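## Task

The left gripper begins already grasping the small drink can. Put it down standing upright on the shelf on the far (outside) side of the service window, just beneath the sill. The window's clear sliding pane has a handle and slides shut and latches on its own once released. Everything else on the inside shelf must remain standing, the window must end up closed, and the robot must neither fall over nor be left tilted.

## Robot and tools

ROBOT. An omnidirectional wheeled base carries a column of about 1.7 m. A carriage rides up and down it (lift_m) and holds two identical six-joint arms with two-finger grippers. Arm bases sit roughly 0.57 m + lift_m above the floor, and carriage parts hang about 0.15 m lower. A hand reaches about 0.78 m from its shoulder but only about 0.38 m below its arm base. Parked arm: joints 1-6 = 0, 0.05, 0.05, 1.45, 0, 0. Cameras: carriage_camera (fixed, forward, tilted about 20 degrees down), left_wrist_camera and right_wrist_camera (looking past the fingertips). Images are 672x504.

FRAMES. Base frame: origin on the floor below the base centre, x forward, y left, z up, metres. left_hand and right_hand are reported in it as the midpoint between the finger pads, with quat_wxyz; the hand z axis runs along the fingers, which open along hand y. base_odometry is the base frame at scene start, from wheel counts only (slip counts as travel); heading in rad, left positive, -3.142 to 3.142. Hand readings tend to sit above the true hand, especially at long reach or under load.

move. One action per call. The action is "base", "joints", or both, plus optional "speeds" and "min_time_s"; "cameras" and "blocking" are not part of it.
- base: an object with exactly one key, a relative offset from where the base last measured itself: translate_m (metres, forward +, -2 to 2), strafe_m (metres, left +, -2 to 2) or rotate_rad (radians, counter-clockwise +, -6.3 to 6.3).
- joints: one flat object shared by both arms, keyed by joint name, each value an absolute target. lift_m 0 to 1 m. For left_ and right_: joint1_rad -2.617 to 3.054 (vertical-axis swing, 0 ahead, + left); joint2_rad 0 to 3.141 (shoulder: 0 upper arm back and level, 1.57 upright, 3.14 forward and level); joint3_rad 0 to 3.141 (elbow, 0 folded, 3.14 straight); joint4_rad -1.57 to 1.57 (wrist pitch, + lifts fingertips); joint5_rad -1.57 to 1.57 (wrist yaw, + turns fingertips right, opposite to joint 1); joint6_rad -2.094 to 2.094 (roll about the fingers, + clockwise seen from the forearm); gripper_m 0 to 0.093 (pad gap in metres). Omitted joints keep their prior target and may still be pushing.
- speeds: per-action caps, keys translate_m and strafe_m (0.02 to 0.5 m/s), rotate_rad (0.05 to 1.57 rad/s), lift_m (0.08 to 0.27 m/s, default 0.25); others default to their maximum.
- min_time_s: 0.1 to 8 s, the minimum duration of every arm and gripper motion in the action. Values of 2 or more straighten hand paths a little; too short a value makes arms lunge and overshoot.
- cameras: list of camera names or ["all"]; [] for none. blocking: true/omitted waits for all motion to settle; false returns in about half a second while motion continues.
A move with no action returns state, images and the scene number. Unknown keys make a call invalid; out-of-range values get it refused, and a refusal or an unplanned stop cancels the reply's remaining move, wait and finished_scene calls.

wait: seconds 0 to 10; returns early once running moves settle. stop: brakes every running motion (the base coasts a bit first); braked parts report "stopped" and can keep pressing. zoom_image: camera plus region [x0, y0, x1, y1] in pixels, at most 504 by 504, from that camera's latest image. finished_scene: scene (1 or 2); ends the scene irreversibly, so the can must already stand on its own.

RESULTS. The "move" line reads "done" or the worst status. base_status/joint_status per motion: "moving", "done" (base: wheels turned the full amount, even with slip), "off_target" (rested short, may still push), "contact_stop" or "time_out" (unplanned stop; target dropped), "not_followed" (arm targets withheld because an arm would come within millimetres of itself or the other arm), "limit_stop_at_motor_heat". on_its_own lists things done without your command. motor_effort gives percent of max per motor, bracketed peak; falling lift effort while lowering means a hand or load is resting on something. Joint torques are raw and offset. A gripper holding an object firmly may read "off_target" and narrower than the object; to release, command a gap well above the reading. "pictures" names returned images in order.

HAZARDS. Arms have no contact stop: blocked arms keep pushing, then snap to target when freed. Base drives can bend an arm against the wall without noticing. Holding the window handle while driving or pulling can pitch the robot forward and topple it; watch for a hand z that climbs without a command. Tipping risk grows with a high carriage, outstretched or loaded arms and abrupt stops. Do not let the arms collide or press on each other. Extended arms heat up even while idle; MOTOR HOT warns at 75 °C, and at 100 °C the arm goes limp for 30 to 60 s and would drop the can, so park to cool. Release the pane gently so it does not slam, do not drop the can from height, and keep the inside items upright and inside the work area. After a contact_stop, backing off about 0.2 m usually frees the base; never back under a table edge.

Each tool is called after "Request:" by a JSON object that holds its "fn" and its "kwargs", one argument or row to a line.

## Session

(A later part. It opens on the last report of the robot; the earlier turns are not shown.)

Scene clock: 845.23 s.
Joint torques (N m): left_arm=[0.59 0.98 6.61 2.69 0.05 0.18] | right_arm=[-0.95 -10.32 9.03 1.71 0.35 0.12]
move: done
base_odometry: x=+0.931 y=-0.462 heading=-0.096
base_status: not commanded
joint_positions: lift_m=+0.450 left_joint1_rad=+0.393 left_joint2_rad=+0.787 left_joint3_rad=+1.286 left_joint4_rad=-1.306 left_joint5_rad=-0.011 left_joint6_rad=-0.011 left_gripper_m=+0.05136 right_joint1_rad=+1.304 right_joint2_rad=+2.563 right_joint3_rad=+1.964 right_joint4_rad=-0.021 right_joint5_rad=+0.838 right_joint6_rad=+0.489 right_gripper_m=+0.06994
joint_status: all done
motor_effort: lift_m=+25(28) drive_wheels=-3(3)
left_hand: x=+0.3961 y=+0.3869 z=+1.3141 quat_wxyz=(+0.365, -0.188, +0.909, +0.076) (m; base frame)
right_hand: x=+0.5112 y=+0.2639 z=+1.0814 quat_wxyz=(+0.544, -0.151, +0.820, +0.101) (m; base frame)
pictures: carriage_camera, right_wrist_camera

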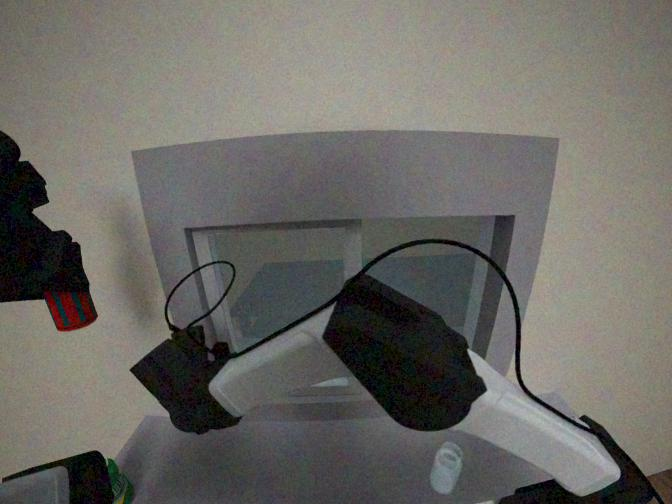

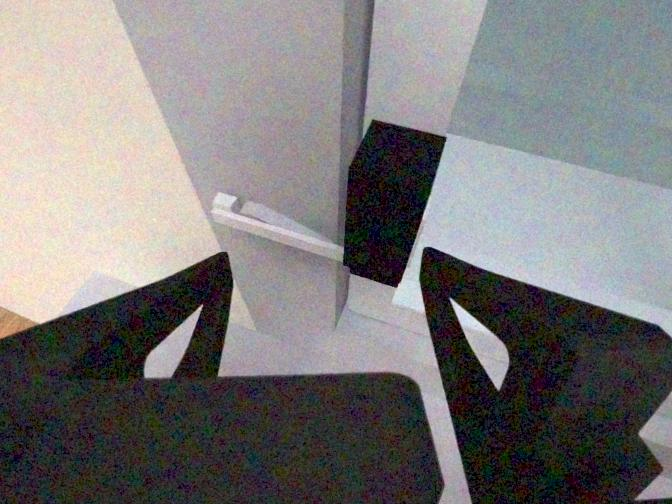

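Request:
{"fn": "move", "kwargs": {
  "joints": {"right_joint1_rad": 1.284, "right_joint2_rad": 2.722, "right_joint3_rad": 2.323, "right_joint4_rad": -0.364, "right_joint5_rad": 0.984, "right_joint6_rad": 0.685, "right_gripper_m": 0.055},
  "min_time_s": 2,
  "cameras": ["carriage_camera", "right_wrist_camera"]
}}

Request:
{"fn": "zoom_image", "kwargs": {
  "camera": "right_wrist_camera",
  "region": [200, 100, 500, 360]
}}

Scene clock: 898.00 s.
Joint torques (N m): left_arm=[0.51 0.84 6.58 2.69 0.05 0.2] | right_arm=[-0.92 -10.84 9.13 1.51 0.48 0.1]
move: done
base_odometry: x=+0.931 y=-0.462 heading=-0.096
base_status: not commanded
joint_positions: lift_m=+0.450 left_joint1_rad=+0.393 left_joint2_rad=+0.787 left_joint3_rad=+1.286 left_joint4_rad=-1.306 left_joint5_rad=-0.011 left_joint6_rad=-0.011 left_gripper_m=+0.05136 right_joint1_rad=+1.293 right_joint2_rad=+2.700 right_joint3_rad=+2.289 right_joint4_rad=-0.357 right_joint5_rad=+0.976 right_joint6_rad=+0.675 right_gripper_m=+0.05509
joint_status: all done
motor_effort: lift_m=+26(29) drive_wheels=-3(3)
left_hand: x=+0.3961 y=+0.3869 z=+1.3141 quat_wxyz=(+0.365, -0.188, +0.909, +0.076) (m; base frame)
right_hand: x=+0.5313 y=+0.2551 z=+1.0867 quat_wxyz=(+0.550, -0.073, +0.830, +0.048) (m; base frame)
pictures: carriage_camera, right_wrist_camera

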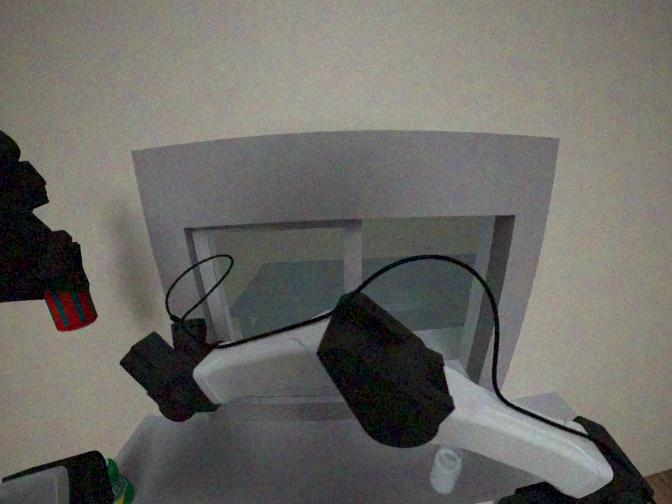

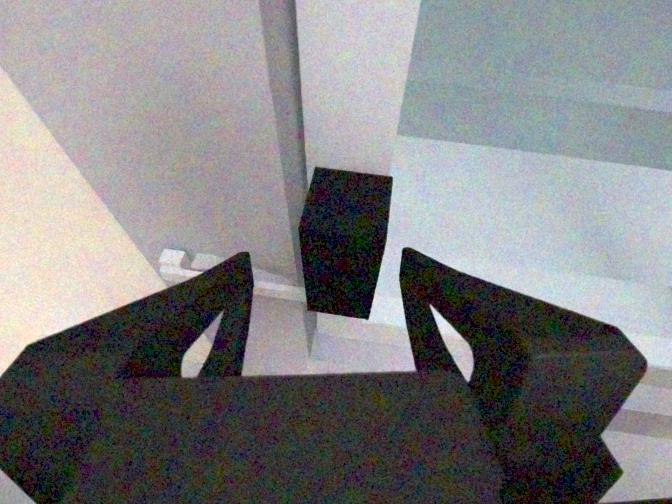

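Scaled by 1.680 from the camera's 672x504 image, which has a finer 960x720 frame.

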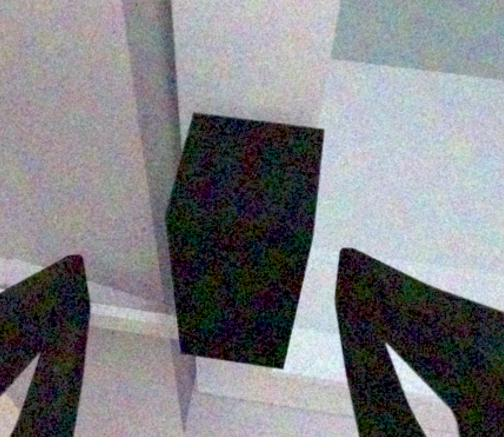

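Request:
{"fn": "move", "kwargs": {
  "joints": {"right_joint1_rad": 1.255, "right_joint2_rad": 2.743, "right_joint3_rad": 2.363, "right_joint4_rad": -0.354, "right_joint5_rad": 0.963, "right_joint6_rad": 0.650, "right_gripper_m": 0.048},
  "min_time_s": 1.5,
  "cameras": ["right_wrist_camera"]
}}

Request:
{"fn": "zoom_image", "kwargs": {
  "camera": "right_wrist_camera",
  "region": [200, 100, 500, 360]
}}

Scene clock: 960.73 s.
Joint torques (N m): left_arm=[0.44 0.83 6.53 2.66 0.04 0.17] | right_arm=[-0.95 -10.92 9.16 1.59 0.28 -0.1]
move: done
base_odometry: x=+0.931 y=-0.462 heading=-0.096
base_status: not commanded
joint_positions: lift_m=+0.450 left_joint1_rad=+0.393 left_joint2_rad=+0.787 left_joint3_rad=+1.286 left_joint4_rad=-1.306 left_joint5_rad=-0.011 left_joint6_rad=-0.011 left_gripper_m=+0.05136 right_joint1_rad=+1.264 right_joint2_rad=+2.721 right_joint3_rad=+2.329 right_joint4_rad=-0.358 right_joint5_rad=+0.971 right_joint6_rad=+0.660 right_gripper_m=+0.04808
joint_status: all done
motor_effort: lift_m=+25(28) drive_wheels=-3(3)
left_hand: x=+0.3961 y=+0.3869 z=+1.3141 quat_wxyz=(+0.365, -0.188, +0.909, +0.076) (m; base frame)
right_hand: x=+0.5491 y=+0.2513 z=+1.0884 quat_wxyz=(+0.553, -0.064, +0.830, +0.045) (m; base frame)
pictures: right_wrist_camera

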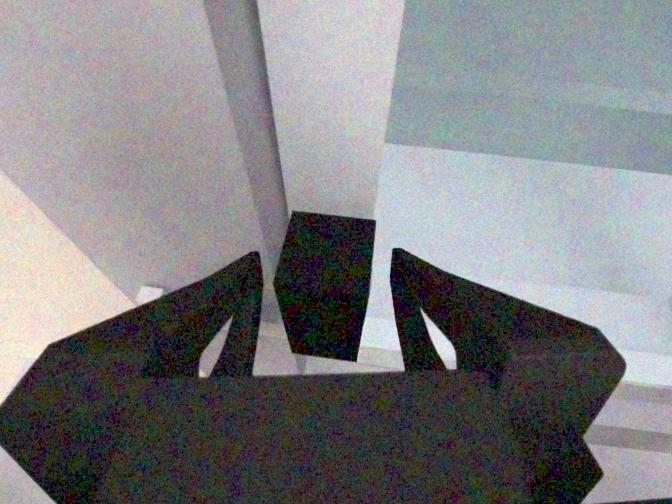

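Scaled by 1.680 from the camera's 672x504 image, which has a finer 960x720 frame.

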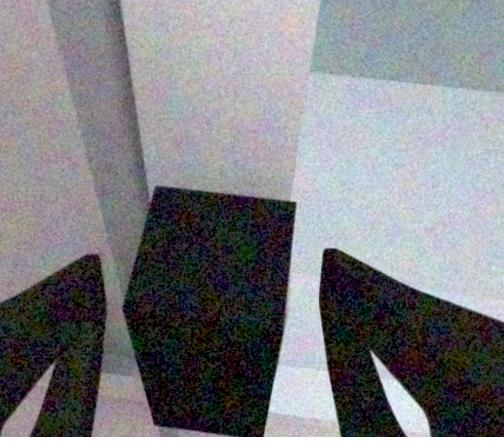

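Request:
{"fn": "move", "kwargs": {
  "joints": {"right_joint1_rad": 1.238, "right_joint2_rad": 2.586, "right_joint3_rad": 2.071, "right_joint4_rad": -0.192, "right_joint5_rad": 0.934, "right_joint6_rad": 0.610},
  "min_time_s": 1.5,
  "cameras": ["right_wrist_camera", "carriage_camera"]
}}

Request:
{"fn": "zoom_image", "kwargs": {
  "camera": "right_wrist_camera",
  "region": [100, 150, 500, 400]
}}

Scene clock: 975.33 s.
Joint torques (N m): left_arm=[0.59 0.87 6.48 2.67 0.05 0.18] | right_arm=[-1.62 -16.43 4.86 1.56 0.43 -0.17]
move: done
base_odometry: x=+0.931 y=-0.462 heading=-0.096
base_status: not commanded
joint_positions: lift_m=+0.450 left_joint1_rad=+0.393 left_joint2_rad=+0.787 left_joint3_rad=+1.286 left_joint4_rad=-1.306 left_joint5_rad=-0.011 left_joint6_rad=-0.011 left_gripper_m=+0.05136 right_joint1_rad=+1.255 right_joint2_rad=+2.642 right_joint3_rad=+2.088 right_joint4_rad=-0.193 right_joint5_rad=+0.926 right_joint6_rad=+0.620 right_gripper_m=+0.04808
joint_status: all done
motor_effort: lift_m=+24(28) drive_wheels=-3(3)
left_hand: x=+0.3961 y=+0.3869 z=+1.3141 quat_wxyz=(+0.365, -0.188, +0.909, +0.076) (m; base frame)
right_hand: x=+0.5452 y=+0.2369 z=+1.0633 quat_wxyz=(+0.542, -0.086, +0.835, +0.047) (m; base frame)
pictures: carriage_camera, right_wrist_camera

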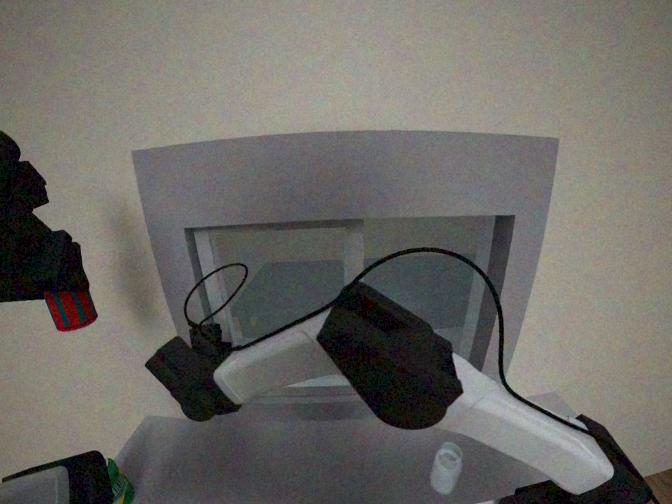

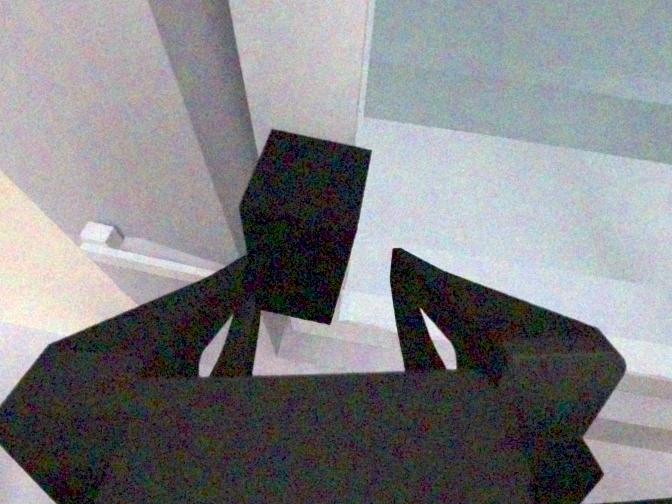

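Scaled by 1.260 from the camera's 672x504 image, which has a finer 960x720 frame.

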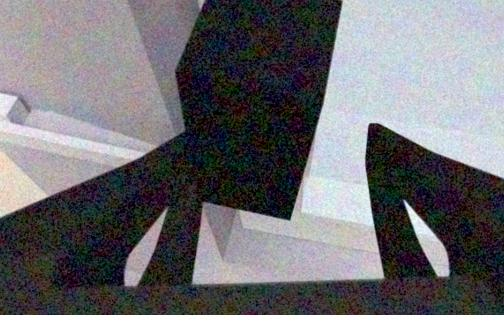

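Request:
{"fn": "zoom_image", "kwargs": {
  "camera": "right_wrist_camera",
  "region": [60, 190, 280, 320]
}}

Scaled by 2.291 from the camera's 672x504 image, which has a finer 960x720 frame.

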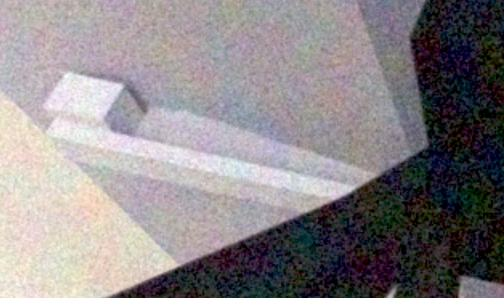

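Request:
{"fn": "move", "kwargs": {
  "joints": {"right_joint1_rad": 1.272, "right_joint2_rad": 2.728, "right_joint3_rad": 2.401, "right_joint4_rad": -0.408, "right_joint5_rad": 0.963, "right_joint6_rad": 0.650},
  "min_time_s": 1.5,
  "cameras": ["right_wrist_camera"]
}}

Request:
{"fn": "move", "kwargs": {
  "joints": {"right_joint1_rad": 1.238, "right_joint2_rad": 2.535, "right_joint3_rad": 2.061, "right_joint4_rad": -0.223, "right_joint5_rad": 0.934, "right_joint6_rad": 0.611},
  "min_time_s": 1.5,
  "cameras": ["right_wrist_camera"]
}}

Request:
{"fn": "zoom_image", "kwargs": {
  "camera": "right_wrist_camera",
  "region": [60, 150, 420, 400]
}}

Scene clock: 1051.80 s.
Joint torques (N m): left_arm=[0.58 0.64 6.34 2.66 -0.01 0.18] | right_arm=[0.1 -10.74 4.36 1.09 0.31 0.01]
move: limit_stop_at_motor_heat
OVER-TEMPERATURE FAULT: MOTORS OFF OR BRAKING. Before this call, joint 2 (shoulder) of the right arm reached 100 °C; the stop lasted 47 seconds. The right arm may have fallen or been pushed, and its gripper may have let go. The right arm ran none of this call's commands: an arm, its gripper or tool too, takes no command until a result says that it accepts commands again. The right arm's motors are on again: the right arm and its gripper hold where the fault left them. Its gripper does not squeeze until you command it. The right arm accepts commands again.
base_odometry: x=+0.931 y=-0.462 heading=-0.095
base_status: not commanded
joint_positions: lift_m=+0.450 left_joint1_rad=+0.393 left_joint2_rad=+0.788 left_joint3_rad=+1.288 left_joint4_rad=-1.304 left_joint5_rad=-0.007 left_joint6_rad=-0.010 left_gripper_m=+0.05136 right_joint1_rad=+1.333 right_joint2_rad=+3.147 right_joint3_rad=+2.028 right_joint4_rad=+0.366 right_joint5_rad=+1.347 right_joint6_rad=+0.739 right_gripper_m=+0.04815
joint_status: right_joint1_rad limit_stop_at_motor_heat; right_joint2_rad limit_stop_at_motor_heat; right_joint3_rad limit_stop_at_motor_heat; right_joint4_rad limit_stop_at_motor_heat; right_joint5_rad limit_stop_at_motor_heat; right_joint6_rad limit_stop_at_motor_heat
on_its_own: right_joint1_rad is held at +1.333, not at your +1.272, since a limit_stop_at_motor_heat; right_joint2_rad is held at +3.157, not at your +2.728, since a limit_stop_at_motor_heat; right_joint3_rad is held at +2.025, not at your +2.401, since a limit_stop_at_motor_heat; right_joint4_rad is held at +0.357, not at your -0.408, since a limit_stop_at_motor_heat; right_joint5_rad is held at +1.343, not at your +0.963, since a limit_stop_at_motor_heat; right_joint6_rad is held at +0.739, not at your +0.650, since a limit_stop_at_motor_heat
motor_effort: lift_m=+23(25) drive_wheels=+0(0)
left_hand: x=+0.3969 y=+0.3866 z=+1.3150 quat_wxyz=(+0.366, -0.187, +0.908, +0.074) (m; base frame)
right_hand: x=+0.5090 y=+0.1602 z=+0.8636 quat_wxyz=(+0.651, +0.027, +0.758, -0.025) (m; base frame)
pictures: right_wrist_camera

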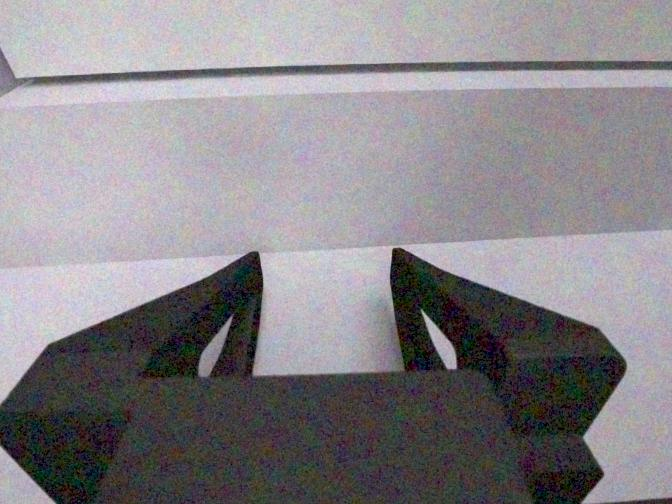

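not run: a stop that you did not command came earlier in this reply.

Scaled by 1.400 from the camera's 672x504 image, which has a finer 960x720 frame.

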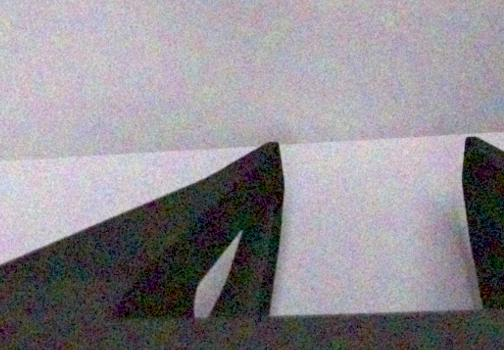

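Request:
{"fn": "move", "kwargs": {
  "joints": {"right_joint1_rad": 1.48, "right_joint2_rad": 2.66, "right_joint3_rad": 1.64, "right_joint4_rad": 0.52, "right_joint5_rad": 1.0, "right_joint6_rad": 0.55},
  "min_time_s": 1.5,
  "cameras": []
}}

Request:
{"fn": "move", "kwargs": {
  "joints": {"right_joint1_rad": 1.2, "right_joint2_rad": 0.9, "right_joint3_rad": 0.4, "right_joint4_rad": 1.0, "right_joint5_rad": 0.0, "right_joint6_rad": 0.0},
  "min_time_s": 2,
  "cameras": []
}}

Request:
{"fn": "move", "kwargs": {
  "joints": {"right_joint1_rad": 1.2, "right_joint2_rad": 0.05, "right_joint3_rad": 0.05, "right_joint4_rad": 1.45, "right_joint5_rad": 0.0, "right_joint6_rad": 0.0},
  "min_time_s": 1.5,
  "cameras": ["carriage_camera", "left_wrist_camera"]
}}

Scene clock: 1079.63 s.
Joint torques (N m): left_arm=[0.58 0.66 6.35 2.67 -0.02 0.18] | right_arm=[-0.17 -11.14 4.22 1.42 0.39 0.01]
move: not_followed
base_odometry: x=+0.931 y=-0.462 heading=-0.095
base_status: not commanded
joint_positions: lift_m=+0.450 left_joint1_rad=+0.393 left_joint2_rad=+0.788 left_joint3_rad=+1.288 left_joint4_rad=-1.304 left_joint5_rad=-0.007 left_joint6_rad=-0.010 left_gripper_m=+0.05136 right_joint1_rad=+1.361 right_joint2_rad=+3.041 right_joint3_rad=+1.824 right_joint4_rad=+0.473 right_joint5_rad=+1.215 right_joint6_rad=+0.681 right_gripper_m=+0.04815
joint_status: right_joint1_rad not_followed (moved +0.028 of +0.147); right_joint2_rad not_followed (moved -0.106 of -0.487); right_joint3_rad not_followed (moved -0.204 of -0.388); right_joint4_rad not_followed (moved +0.106 of +0.154); right_joint5_rad not_followed (moved -0.133 of -0.347); right_joint6_rad not_followed (moved -0.058 of -0.189)
motor_effort: lift_m=+27(28) drive_wheels=+0(0)
left_hand: x=+0.3969 y=+0.3866 z=+1.3150 quat_wxyz=(+0.367, -0.187, +0.908, +0.074) (m; base frame)
right_hand: x=+0.4882 y=+0.1654 z=+0.8623 quat_wxyz=(+0.618, -0.035, +0.785, +0.008) (m; base frame)
pictures: none
ARM HIT: the robot struck itself hard.
joint command not followed: on one or more control steps a check withheld the commanded joint targets of the right arm, and it was not sent them on those steps. On the call's last step the targets were still withheld.
cause: the commanded joint targets, or the way to them, would bring a part of the robot too close to another arm (this arm's wrist (the part past joint 5) and the left arm's base, 93 mm apart when this arm was first held).
No camera images: "cameras" was empty.

Scene clock: 1082.07 s.
Joint torques (N m): left_arm=[0.53 0.68 6.32 2.69 -0.01 0.2] | right_arm=[-11.69 25.32 -20.57 3.47 -0.32 -0.01]
move: off_target
MOTOR HOT: joint 2 (shoulder) of the right arm reports 80 °C; the controller stops that arm at 100 °C. To cool a motor, set the load down, stop pushing, or move to a pose that needs little force.
base_odometry: x=+0.931 y=-0.462 heading=-0.095
base_status: not commanded
joint_positions: lift_m=+0.450 left_joint1_rad=+0.393 left_joint2_rad=+0.788 left_joint3_rad=+1.288 left_joint4_rad=-1.304 left_joint5_rad=-0.007 left_joint6_rad=-0.010 left_gripper_m=+0.05136 right_joint1_rad=+1.335 right_joint2_rad=+3.005 right_joint3_rad=+1.711 right_joint4_rad=+0.880 right_joint5_rad=+0.033 right_joint6_rad=+0.008 right_gripper_m=+0.04815
joint_status: right_joint1_rad off_target (ended at +1.336, target +1.200); right_joint2_rad off_target (ended at +3.005, target +0.900); right_joint3_rad off_target (ended at +1.711, target +0.400); right_joint4_rad off_target (ended at +0.880, target +1.000); right_joint5_rad off_target (ended at +0.033, target +0.000); the others done
motor_effort: lift_m=+26(27) drive_wheels=-3(3)
left_hand: x=+0.3969 y=+0.3866 z=+1.3150 quat_wxyz=(+0.367, -0.187, +0.908, +0.074) (m; base frame)
right_hand: x=+0.3731 y=+0.3023 z=+0.8530 quat_wxyz=(+0.436, -0.509, +0.665, +0.329) (m; base frame)
pictures: none
ARM HIT: the robot struck itself hard.
led back after a hold (right arm): the arm was led back toward your command in small steps, so it may still be short of it.
joint command not followed: on one or more control steps a check withheld the commanded joint targets of the right arm, and it was not sent them on those steps.
cause: the commanded joint targets, or the way to them, would bring a part of the robot too close to another arm (this arm's wrist (the part past joint 4) and the left arm's base, 63 mm apart when this arm was first held).
No camera images: "cameras" was empty.

Scene clock: 1083.87 s.
Joint torques (N m): left_arm=[0.57 0.7 6.43 2.69 -0.02 0.18] | right_arm=[-11.14 25.31 -20.56 5.13 -0.09 -0.05]
move: off_target
MOTOR HOT: still on. Joint 2 (shoulder) of the right arm reports 89 °C.
base_odometry: x=+0.931 y=-0.462 heading=-0.095
base_status: not commanded
joint_positions: lift_m=+0.450 left_joint1_rad=+0.393 left_joint2_rad=+0.788 left_joint3_rad=+1.288 left_joint4_rad=-1.303 left_joint5_rad=-0.007 left_joint6_rad=-0.009 left_gripper_m=+0.05136 right_joint1_rad=+1.329 right_joint2_rad=+3.001 right_joint3_rad=+1.699 right_joint4_rad=+1.181 right_joint5_rad=+0.007 right_joint6_rad=+0.006 right_gripper_m=+0.04815
joint_status: right_joint1_rad off_target (ended at +1.329, target +1.200); right_joint2_rad off_target (ended at +3.001, target +0.050); right_joint3_rad off_target (ended at +1.699, target +0.050); right_joint4_rad off_target (ended at +1.181, target +1.450); the others done
motor_effort: lift_m=+27(29) drive_wheels=+0(3)
left_hand: x=+0.3970 y=+0.3866 z=+1.3149 quat_wxyz=(+0.367, -0.186, +0.908, +0.074) (m; base frame)
right_hand: x=+0.3766 y=+0.3195 z=+0.9231 quat_wxyz=(+0.522, -0.458, +0.592, +0.408) (m; base frame)
pictures: carriage_camera, left_wrist_camera

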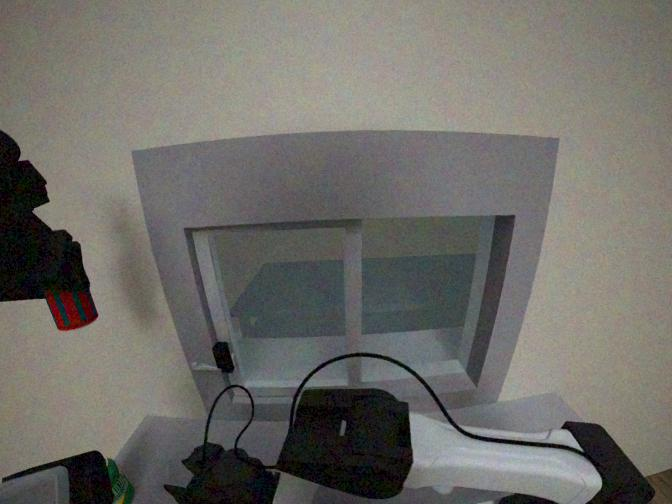

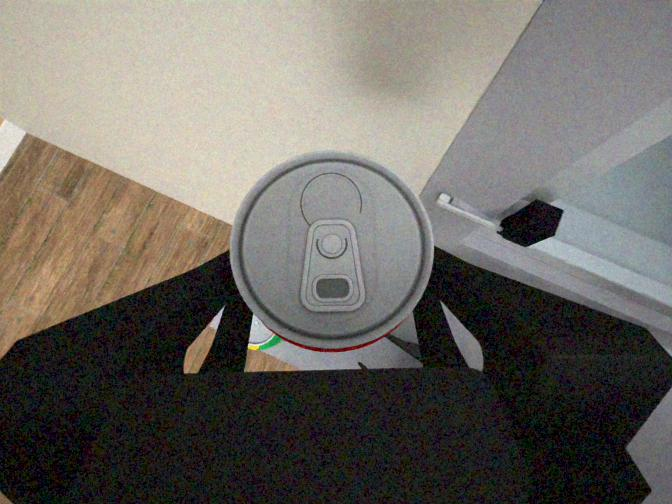

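Request:
{"fn": "move", "kwargs": {
  "joints": {"right_joint1_rad": 1.32, "right_joint2_rad": 3.0, "right_joint3_rad": 1.70, "right_joint4_rad": 1.1, "right_joint5_rad": 0.01, "right_joint6_rad": 0.0},
  "cameras": ["all"]
}}

Scene clock: 1146.37 s.
Joint torques (N m): left_arm=[0.59 0.58 6.32 2.66 -0.04 0.13] | right_arm=[-0.16 -10.41 3.58 2.09 -0.03 0.01]
move: limit_stop_at_motor_heat
OVER-TEMPERATURE FAULT: MOTORS OFF OR BRAKING. Before this call, joint 2 (shoulder) of the right arm reached 100 °C; the stop lasted 47 seconds. The right arm may have fallen or been pushed, and its gripper may have let go. The right arm ran none of this call's commands: an arm, its gripper or tool too, takes no command until a result says that it accepts commands again. The right arm's motors are on again: the right arm and its gripper hold where the fault left them. Its gripper does not squeeze until you command it. The right arm accepts commands again.
base_odometry: x=+0.931 y=-0.462 heading=-0.096
base_status: not commanded
joint_positions: lift_m=+0.450 left_joint1_rad=+0.393 left_joint2_rad=+0.788 left_joint3_rad=+1.289 left_joint4_rad=-1.303 left_joint5_rad=-0.005 left_joint6_rad=-0.007 left_gripper_m=+0.05136 right_joint1_rad=+1.337 right_joint2_rad=+3.148 right_joint3_rad=+1.761 right_joint4_rad=+1.224 right_joint5_rad=+0.000 right_joint6_rad=-0.011 right_gripper_m=+0.04810
joint_status: right_joint2_rad limit_stop_at_motor_heat; right_joint3_rad limit_stop_at_motor_heat; right_joint4_rad limit_stop_at_motor_heat; the others done
on_its_own: right_joint2_rad is held at +3.156, not at your +3.000, since a limit_stop_at_motor_heat; right_joint4_rad is held at +1.211, not at your +1.100, since a limit_stop_at_motor_heat
motor_effort: lift_m=+23(28) drive_wheels=+0(0)
left_hand: x=+0.3971 y=+0.3863 z=+1.3153 quat_wxyz=(+0.367, -0.185, +0.909, +0.074) (m; base frame)
right_hand: x=+0.3662 y=+0.3037 z=+0.8650 quat_wxyz=(+0.510, -0.476, +0.595, +0.399) (m; base frame)
pictures: carriage_camera, left_wrist_camera, right_wrist_camera
ARM HIT: the robot struck itself hard.

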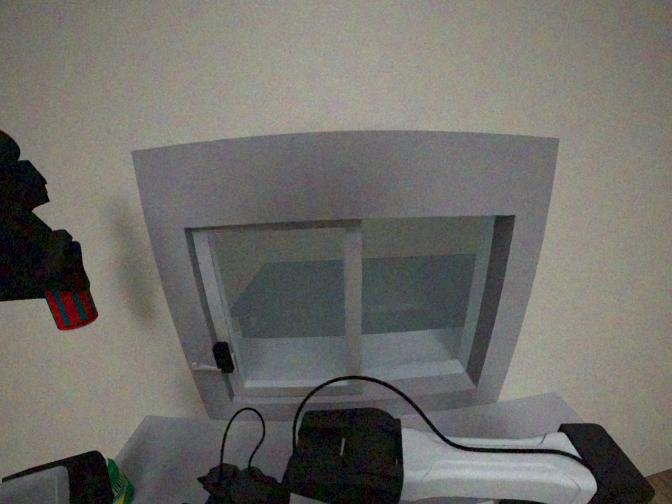

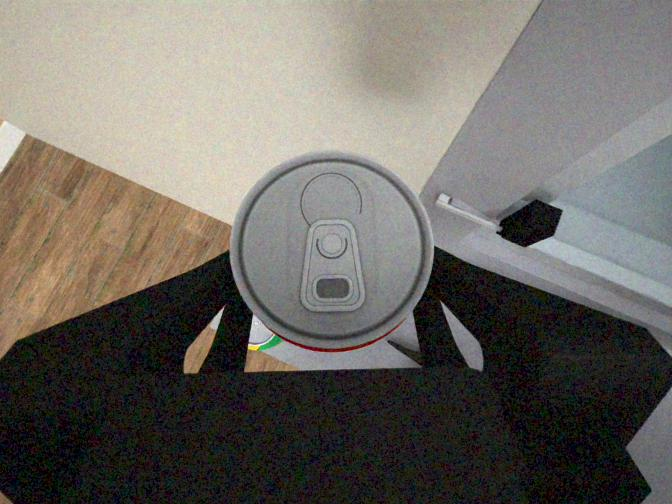

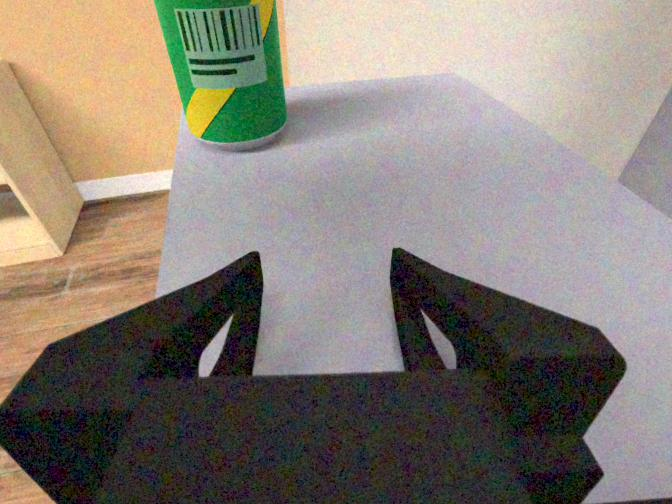

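Request:
{"fn": "move", "kwargs": {
  "joints": {"right_joint1_rad": 1.337, "right_joint2_rad": 3.11, "right_joint3_rad": 1.74, "right_joint4_rad": 1.224, "right_joint5_rad": 1.3, "right_joint6_rad": 0.0},
  "min_time_s": 2.5,
  "cameras": ["carriage_camera", "right_wrist_camera"]
}}

Scene clock: 1183.60 s.
Joint torques (N m): left_arm=[0.53 0.68 6.2 2.68 -0.03 0.14] | right_arm=[-0.18 -13.38 1.95 1.65 0.17 0.09]
move: done
base_odometry: x=+0.931 y=-0.462 heading=-0.096
base_status: not commanded
joint_positions: lift_m=+0.450 left_joint1_rad=+0.393 left_joint2_rad=+0.788 left_joint3_rad=+1.289 left_joint4_rad=-1.303 left_joint5_rad=-0.005 left_joint6_rad=-0.007 left_gripper_m=+0.05136 right_joint1_rad=+1.337 right_joint2_rad=+3.146 right_joint3_rad=+1.761 right_joint4_rad=+1.226 right_joint5_rad=+1.291 right_joint6_rad=-0.007 right_gripper_m=+0.04811
joint_status: all done
motor_effort: lift_m=+25(28) drive_wheels=+0(0)
left_hand: x=+0.3971 y=+0.3863 z=+1.3153 quat_wxyz=(+0.367, -0.185, +0.909, +0.074) (m; base frame)
right_hand: x=+0.5003 y=+0.1446 z=+0.8863 quat_wxyz=(+0.690, -0.073, +0.719, -0.040) (m; base frame)
pictures: carriage_camera, right_wrist_camera

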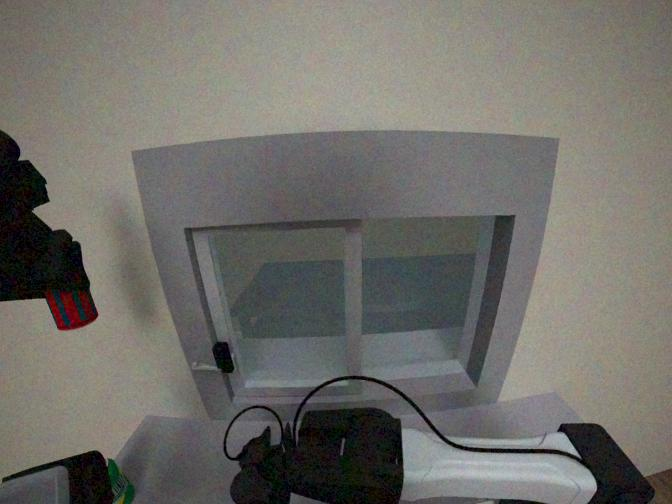

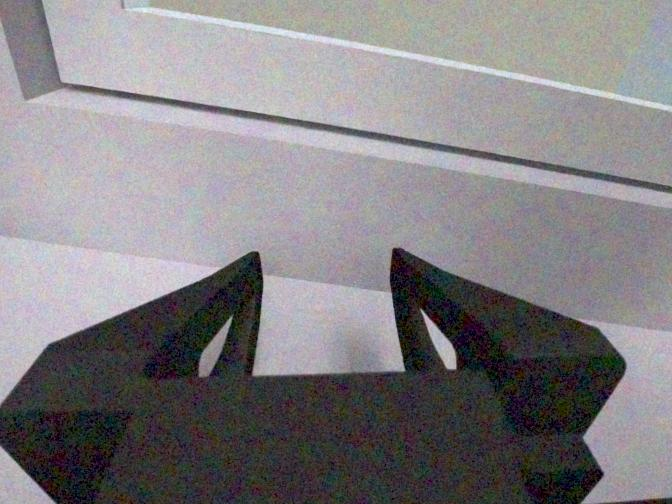

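Request:
{"fn": "move", "kwargs": {
  "joints": {"right_joint1_rad": 1.3, "right_joint2_rad": 2.3, "right_joint3_rad": 1.1, "right_joint4_rad": 1.1, "right_joint5_rad": 1.25, "right_joint6_rad": 0.0},
  "min_time_s": 2.5,
  "cameras": ["carriage_camera"]
}}

Request:
{"fn": "move", "kwargs": {
  "joints": {"right_joint1_rad": 1.2, "right_joint2_rad": 0.05, "right_joint3_rad": 0.06, "right_joint4_rad": 1.43, "right_joint5_rad": 0.0, "right_joint6_rad": 0.0},
  "min_time_s": 3,
  "cameras": ["carriage_camera"]
}}

Scene clock: 1264.83 s.
Joint torques (N m): left_arm=[0.51 0.68 6.3 2.67 -0.02 0.14] | right_arm=[-0.18 -9.33 3.3 1.38 0.02 -0.03]
move: limit_stop_at_motor_heat
OVER-TEMPERATURE FAULT: MOTORS OFF OR BRAKING. Joint 2 (shoulder) of the right arm reached 100 °C; the stop lasted 47 seconds. The right arm may have fallen or been pushed, and its gripper may have let go. The right arm did not run this call's action whole. The right arm's motors are on again: the right arm and its gripper hold where the fault left them. Its gripper does not squeeze until you command it. The right arm accepts commands again.
base_odometry: x=+0.931 y=-0.462 heading=-0.096
base_status: not commanded
joint_positions: lift_m=+0.450 left_joint1_rad=+0.393 left_joint2_rad=+0.788 left_joint3_rad=+1.289 left_joint4_rad=-1.303 left_joint5_rad=-0.005 left_joint6_rad=-0.007 left_gripper_m=+0.05136 right_joint1_rad=+1.322 right_joint2_rad=+3.148 right_joint3_rad=+1.641 right_joint4_rad=+1.298 right_joint5_rad=+1.319 right_joint6_rad=+0.200 right_gripper_m=+0.04806
joint_status: right_joint1_rad limit_stop_at_motor_heat; right_joint2_rad limit_stop_at_motor_heat; right_joint3_rad limit_stop_at_motor_heat; right_joint4_rad limit_stop_at_motor_heat; right_joint5_rad limit_stop_at_motor_heat; right_joint6_rad limit_stop_at_motor_heat
on_its_own: right_joint1_rad is held at +1.322, not at your +1.300, since a limit_stop_at_motor_heat; right_joint2_rad is held at +3.158, not at your +2.300, since a limit_stop_at_motor_heat; right_joint3_rad is held at +1.641, not at your +1.100, since a limit_stop_at_motor_heat; right_joint4_rad is held at +1.289, not at your +1.100, since a limit_stop_at_motor_heat; right_joint5_rad is held at +1.317, not at your +1.250, since a limit_stop_at_motor_heat; right_joint6_rad is held at +0.200, not at your +0.000, since a limit_stop_at_motor_heat
motor_effort: lift_m=+22(29) drive_wheels=+0(3)
left_hand: x=+0.3972 y=+0.3863 z=+1.3155 quat_wxyz=(+0.367, -0.185, +0.908, +0.074) (m; base frame)
right_hand: x=+0.4999 y=+0.1064 z=+0.8697 quat_wxyz=(+0.689, +0.000, +0.725, -0.002) (m; base frame)
pictures: carriage_camera
ARM HIT: the robot struck itself hard.

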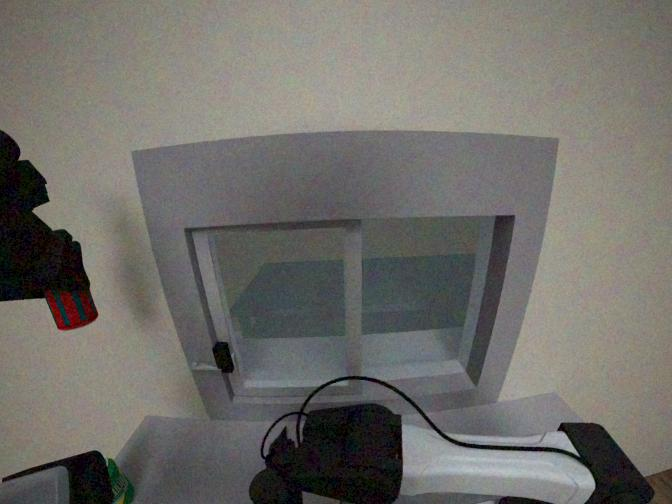

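not run: a stop that you did not command came earlier in this reply.

Request:
{"fn": "move", "kwargs": {
  "joints": {"right_joint1_rad": 1.3, "right_joint2_rad": 2.3, "right_joint3_rad": 1.1, "right_joint4_rad": 1.1, "right_joint5_rad": 1.25, "right_joint6_rad": 0.0},
  "min_time_s": 1.5,
  "cameras": ["carriage_camera"]
}}

Request:
{"fn": "move", "kwargs": {
  "joints": {"right_joint1_rad": 1.2, "right_joint2_rad": 0.05, "right_joint3_rad": 0.06, "right_joint4_rad": 1.43, "right_joint5_rad": 0.0, "right_joint6_rad": 0.0},
  "min_time_s": 2.5,
  "cameras": ["carriage_camera"]
}}

Scene clock: 1270.30 s.
Joint torques (N m): left_arm=[0.5 0.72 6.24 2.68 -0.05 0.16] | right_arm=[1.25 25.32 -19.28 -1.84 0.23 -1.31]
move: off_target
base_odometry: x=+0.931 y=-0.462 heading=-0.095
base_status: not commanded
joint_positions: lift_m=+0.450 left_joint1_rad=+0.393 left_joint2_rad=+0.788 left_joint3_rad=+1.289 left_joint4_rad=-1.303 left_joint5_rad=-0.004 left_joint6_rad=-0.007 left_gripper_m=+0.05136 right_joint1_rad=+1.283 right_joint2_rad=+3.067 right_joint3_rad=+1.363 right_joint4_rad=+1.430 right_joint5_rad=+1.239 right_joint6_rad=+0.138 right_gripper_m=+0.04806
joint_status: right_joint2_rad off_target (ended at +3.067, target +2.300); right_joint3_rad off_target (ended at +1.364, target +1.100); right_joint4_rad off_target (ended at +1.430, target +1.100); right_joint6_rad off_target (ended at +0.138, target +0.000); the others done
motor_effort: lift_m=+22(26) drive_wheels=+0(1)
left_hand: x=+0.3973 y=+0.3862 z=+1.3156 quat_wxyz=(+0.367, -0.185, +0.908, +0.074) (m; base frame)
right_hand: x=+0.5013 y=+0.0595 z=+0.8700 quat_wxyz=(+0.675, -0.057, +0.735, -0.030) (m; base frame)
pictures: carriage_camera
ARM HIT: the robot struck itself hard.

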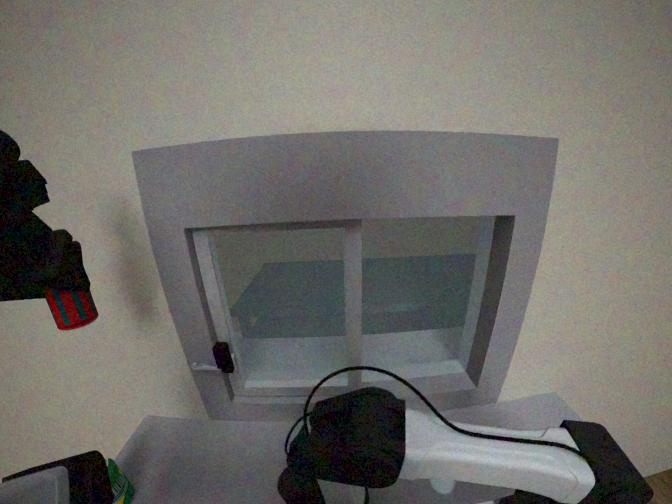

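Scene clock: 1273.10 s.
Joint torques (N m): left_arm=[0.65 0.72 6.23 2.67 -0.06 0.17] | right_arm=[-4.18 25.33 -23.09 0.46 -7.7 -1.4]
move: off_target
MOTOR HOT: joint 2 (shoulder) of the right arm reports 84 °C; the controller stops that arm at 100 °C. To cool a motor, set the load down, stop pushing, or move to a pose that needs little force.
base_odometry: x=+0.931 y=-0.462 heading=-0.096
base_status: not commanded
joint_positions: lift_m=+0.452 left_joint1_rad=+0.393 left_joint2_rad=+0.788 left_joint3_rad=+1.289 left_joint4_rad=-1.303 left_joint5_rad=-0.004 left_joint6_rad=-0.007 left_gripper_m=+0.05136 right_joint1_rad=+1.247 right_joint2_rad=+3.062 right_joint3_rad=+1.259 right_joint4_rad=+1.570 right_joint5_rad=+0.775 right_joint6_rad=+0.143 right_gripper_m=+0.04798
joint_status: right_joint1_rad off_target (ended at +1.247, target +1.200); right_joint2_rad off_target (ended at +3.062, target +0.050); right_joint3_rad off_target (ended at +1.259, target +0.060); right_joint4_rad off_target (ended at +1.571, target +1.430); right_joint5_rad off_target (ended at +0.775, target +0.000); right_joint6_rad off_target (ended at +0.142, target +0.000)
motor_effort: lift_m=+9(26) drive_wheels=-6(6)
left_hand: x=+0.3973 y=+0.3862 z=+1.3171 quat_wxyz=(+0.367, -0.185, +0.908, +0.074) (m; base frame)
right_hand: x=+0.4874 y=+0.1027 z=+0.8612 quat_wxyz=(+0.631, -0.181, +0.741, +0.140) (m; base frame)
pictures: carriage_camera

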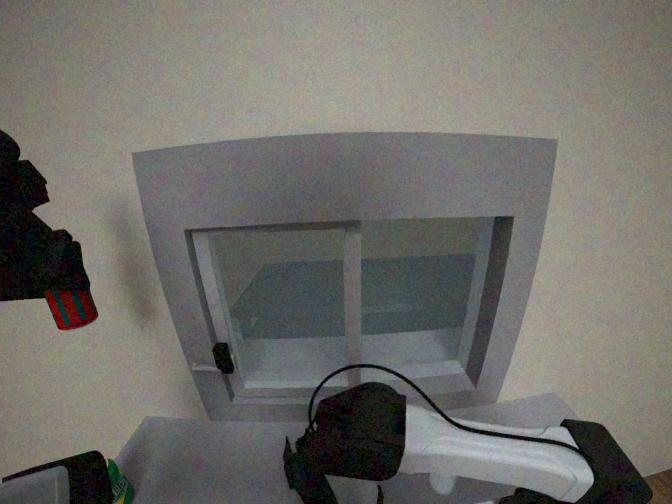

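Request:
{"fn": "move", "kwargs": {
  "joints": {"right_joint1_rad": 1.25, "right_joint2_rad": 3.1, "right_joint3_rad": 1.5, "right_joint4_rad": 1.4, "right_joint5_rad": 0.9, "right_joint6_rad": 0.14},
  "base": {"translate_m": -0.25},
  "speeds": {"translate_m": 0.1},
  "cameras": ["carriage_camera"]
}}

Scene clock: 1322.90 s.
Joint torques (N m): left_arm=[0.54 0.64 6.15 2.66 -0.03 0.16] | right_arm=[0.09 -8.81 2.44 1.46 0.11 0.01]
move: limit_stop_at_motor_heat
OVER-TEMPERATURE FAULT: MOTORS OFF OR BRAKING. Before this call, joint 2 (shoulder) of the right arm reached 100 °C; the stop lasted 47 seconds. The right arm may have fallen or been pushed, and its gripper may have let go. The right arm ran none of this call's commands: an arm, its gripper or tool too, takes no command until a result says that it accepts commands again. The right arm's motors are on again: the right arm and its gripper hold where the fault left them. Its gripper does not squeeze until you command it. The right arm accepts commands again.
base_odometry: x=+0.683 y=-0.439 heading=-0.096
base_status: done
joint_positions: lift_m=+0.450 left_joint1_rad=+0.393 left_joint2_rad=+0.788 left_joint3_rad=+1.289 left_joint4_rad=-1.303 left_joint5_rad=-0.004 left_joint6_rad=-0.007 left_gripper_m=+0.05136 right_joint1_rad=+1.135 right_joint2_rad=+3.149 right_joint3_rad=+1.448 right_joint4_rad=+1.477 right_joint5_rad=+1.155 right_joint6_rad=+0.200 right_gripper_m=+0.04793
joint_status: right_joint1_rad limit_stop_at_motor_heat; right_joint4_rad limit_stop_at_motor_heat; right_joint5_rad limit_stop_at_motor_heat; right_joint6_rad limit_stop_at_motor_heat; the others done
on_its_own: right_joint1_rad is held at +1.135, not at your +1.250, since a limit_stop_at_motor_heat; right_joint4_rad is held at +1.468, not at your +1.400, since a limit_stop_at_motor_heat; right_joint5_rad is held at +1.154, not at your +0.900, since a limit_stop_at_motor_heat; right_joint6_rad is held at +0.200, not at your +0.140, since a limit_stop_at_motor_heat
motor_effort: lift_m=+25(27) drive_wheels=-5(11)
left_hand: x=+0.3973 y=+0.3862 z=+1.3155 quat_wxyz=(+0.368, -0.185, +0.908, +0.074) (m; base frame)
right_hand: x=+0.5551 y=+0.0308 z=+0.8516 quat_wxyz=(+0.674, +0.009, +0.738, -0.012) (m; base frame)
pictures: carriage_camera

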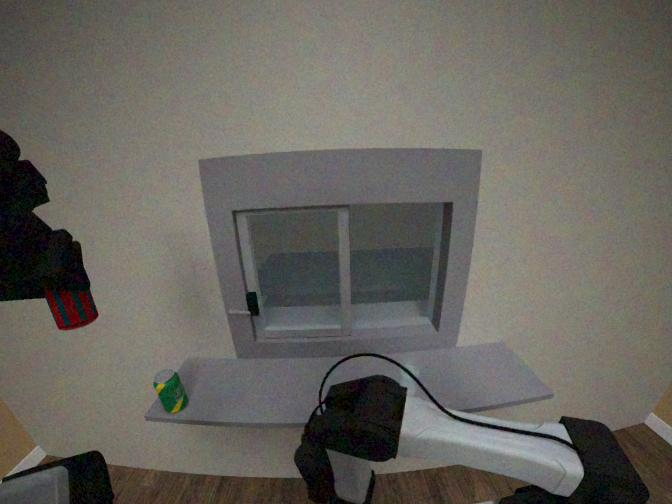

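Request:
{"fn": "move", "kwargs": {
  "joints": {"right_joint1_rad": 0.7, "right_joint2_rad": 3.0, "right_joint3_rad": 1.6, "right_joint4_rad": 1.4, "right_joint5_rad": 0.5, "right_joint6_rad": 0.1},
  "min_time_s": 1.5,
  "cameras": []
}}

Request:
{"fn": "move", "kwargs": {
  "joints": {"right_joint1_rad": 0.6, "right_joint2_rad": 2.2, "right_joint3_rad": 1.2, "right_joint4_rad": 1.0, "right_joint5_rad": 0.4, "right_joint6_rad": 0.0},
  "min_time_s": 1.5,
  "cameras": ["carriage_camera"]
}}

Scene clock: 1335.63 s.
Joint torques (N m): left_arm=[0.44 0.75 6.27 2.65 -0.06 0.15] | right_arm=[-0.57 -14.04 5.24 2.02 -0.1 -0.13]
move: done
base_odometry: x=+0.683 y=-0.439 heading=-0.096
base_status: not commanded
joint_positions: lift_m=+0.450 left_joint1_rad=+0.393 left_joint2_rad=+0.788 left_joint3_rad=+1.289 left_joint4_rad=-1.303 left_joint5_rad=-0.004 left_joint6_rad=-0.007 left_gripper_m=+0.05136 right_joint1_rad=+0.704 right_joint2_rad=+3.046 right_joint3_rad=+1.580 right_joint4_rad=+1.406 right_joint5_rad=+0.509 right_joint6_rad=+0.110 right_gripper_m=+0.04793
joint_status: all done
motor_effort: lift_m=+26(27) drive_wheels=-5(5)
left_hand: x=+0.3973 y=+0.3862 z=+1.3154 quat_wxyz=(+0.368, -0.185, +0.908, +0.074) (m; base frame)
right_hand: x=+0.7271 y=+0.0079 z=+0.9107 quat_wxyz=(+0.682, -0.041, +0.724, +0.094) (m; base frame)
pictures: none
No camera images: "cameras" was empty.

Scene clock: 1337.60 s.
Joint torques (N m): left_arm=[0.58 0.73 6.24 2.64 -0.04 0.12] | right_arm=[-0.81 -12.55 4.26 2.1 -0.09 -0.06]
move: done
base_odometry: x=+0.683 y=-0.439 heading=-0.096
base_status: not commanded
joint_positions: lift_m=+0.450 left_joint1_rad=+0.393 left_joint2_rad=+0.788 left_joint3_rad=+1.289 left_joint4_rad=-1.303 left_joint5_rad=-0.004 left_joint6_rad=-0.007 left_gripper_m=+0.05136 right_joint1_rad=+0.607 right_joint2_rad=+2.241 right_joint3_rad=+1.214 right_joint4_rad=+1.006 right_joint5_rad=+0.408 right_joint6_rad=+0.009 right_gripper_m=+0.04793
joint_status: all done
motor_effort: lift_m=+25(27) drive_wheels=-5(5)
left_hand: x=+0.3973 y=+0.3862 z=+1.3154 quat_wxyz=(+0.368, -0.185, +0.908, +0.074) (m; base frame)
right_hand: x=+0.7484 y=-0.0285 z=+1.1599 quat_wxyz=(+0.697, -0.071, +0.710, +0.070) (m; base frame)
pictures: carriage_camera

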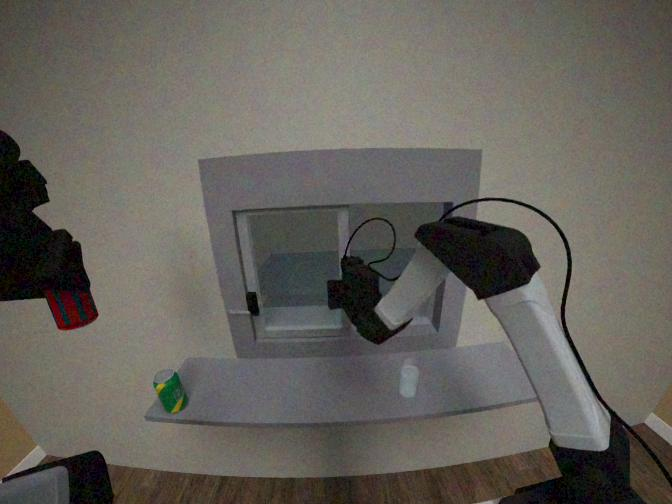

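Request:
{"fn": "move", "kwargs": {
  "joints": {"right_joint1_rad": 0.0, "right_joint2_rad": 0.05, "right_joint3_rad": 0.05, "right_joint4_rad": 1.45, "right_joint5_rad": 0.0, "right_joint6_rad": 0.0},
  "min_time_s": 2.5,
  "cameras": ["carriage_camera"]
}}

Scene clock: 1342.83 s.
Joint torques (N m): left_arm=[0.54 0.75 6.11 2.64 -0.02 0.16] | right_arm=[-0.96 2.69 3.82 -0.24 -0.15 -0.08]
move: done
base_odometry: x=+0.683 y=-0.439 heading=-0.096
base_status: not commanded
joint_positions: lift_m=+0.450 left_joint1_rad=+0.393 left_joint2_rad=+0.788 left_joint3_rad=+1.289 left_joint4_rad=-1.303 left_joint5_rad=-0.004 left_joint6_rad=-0.007 left_gripper_m=+0.05136 right_joint1_rad=+0.009 right_joint2_rad=+0.059 right_joint3_rad=+0.064 right_joint4_rad=+1.441 right_joint5_rad=+0.009 right_joint6_rad=+0.009 right_gripper_m=+0.04794
joint_status: all done
motor_effort: lift_m=+25(28) drive_wheels=-4(5)
left_hand: x=+0.3973 y=+0.3862 z=+1.3154 quat_wxyz=(+0.368, -0.185, +0.908, +0.074) (m; base frame)
right_hand: x=+0.2518 y=-0.3131 z=+1.4591 quat_wxyz=(+0.998, +0.004, +0.062, +0.009) (m; base frame)
pictures: carriage_camera

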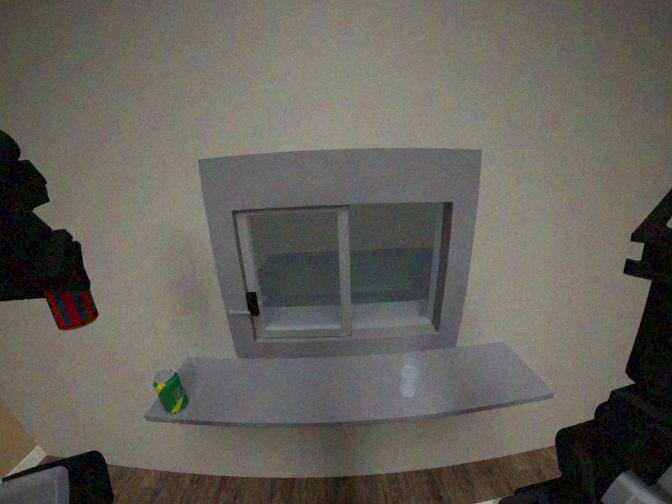

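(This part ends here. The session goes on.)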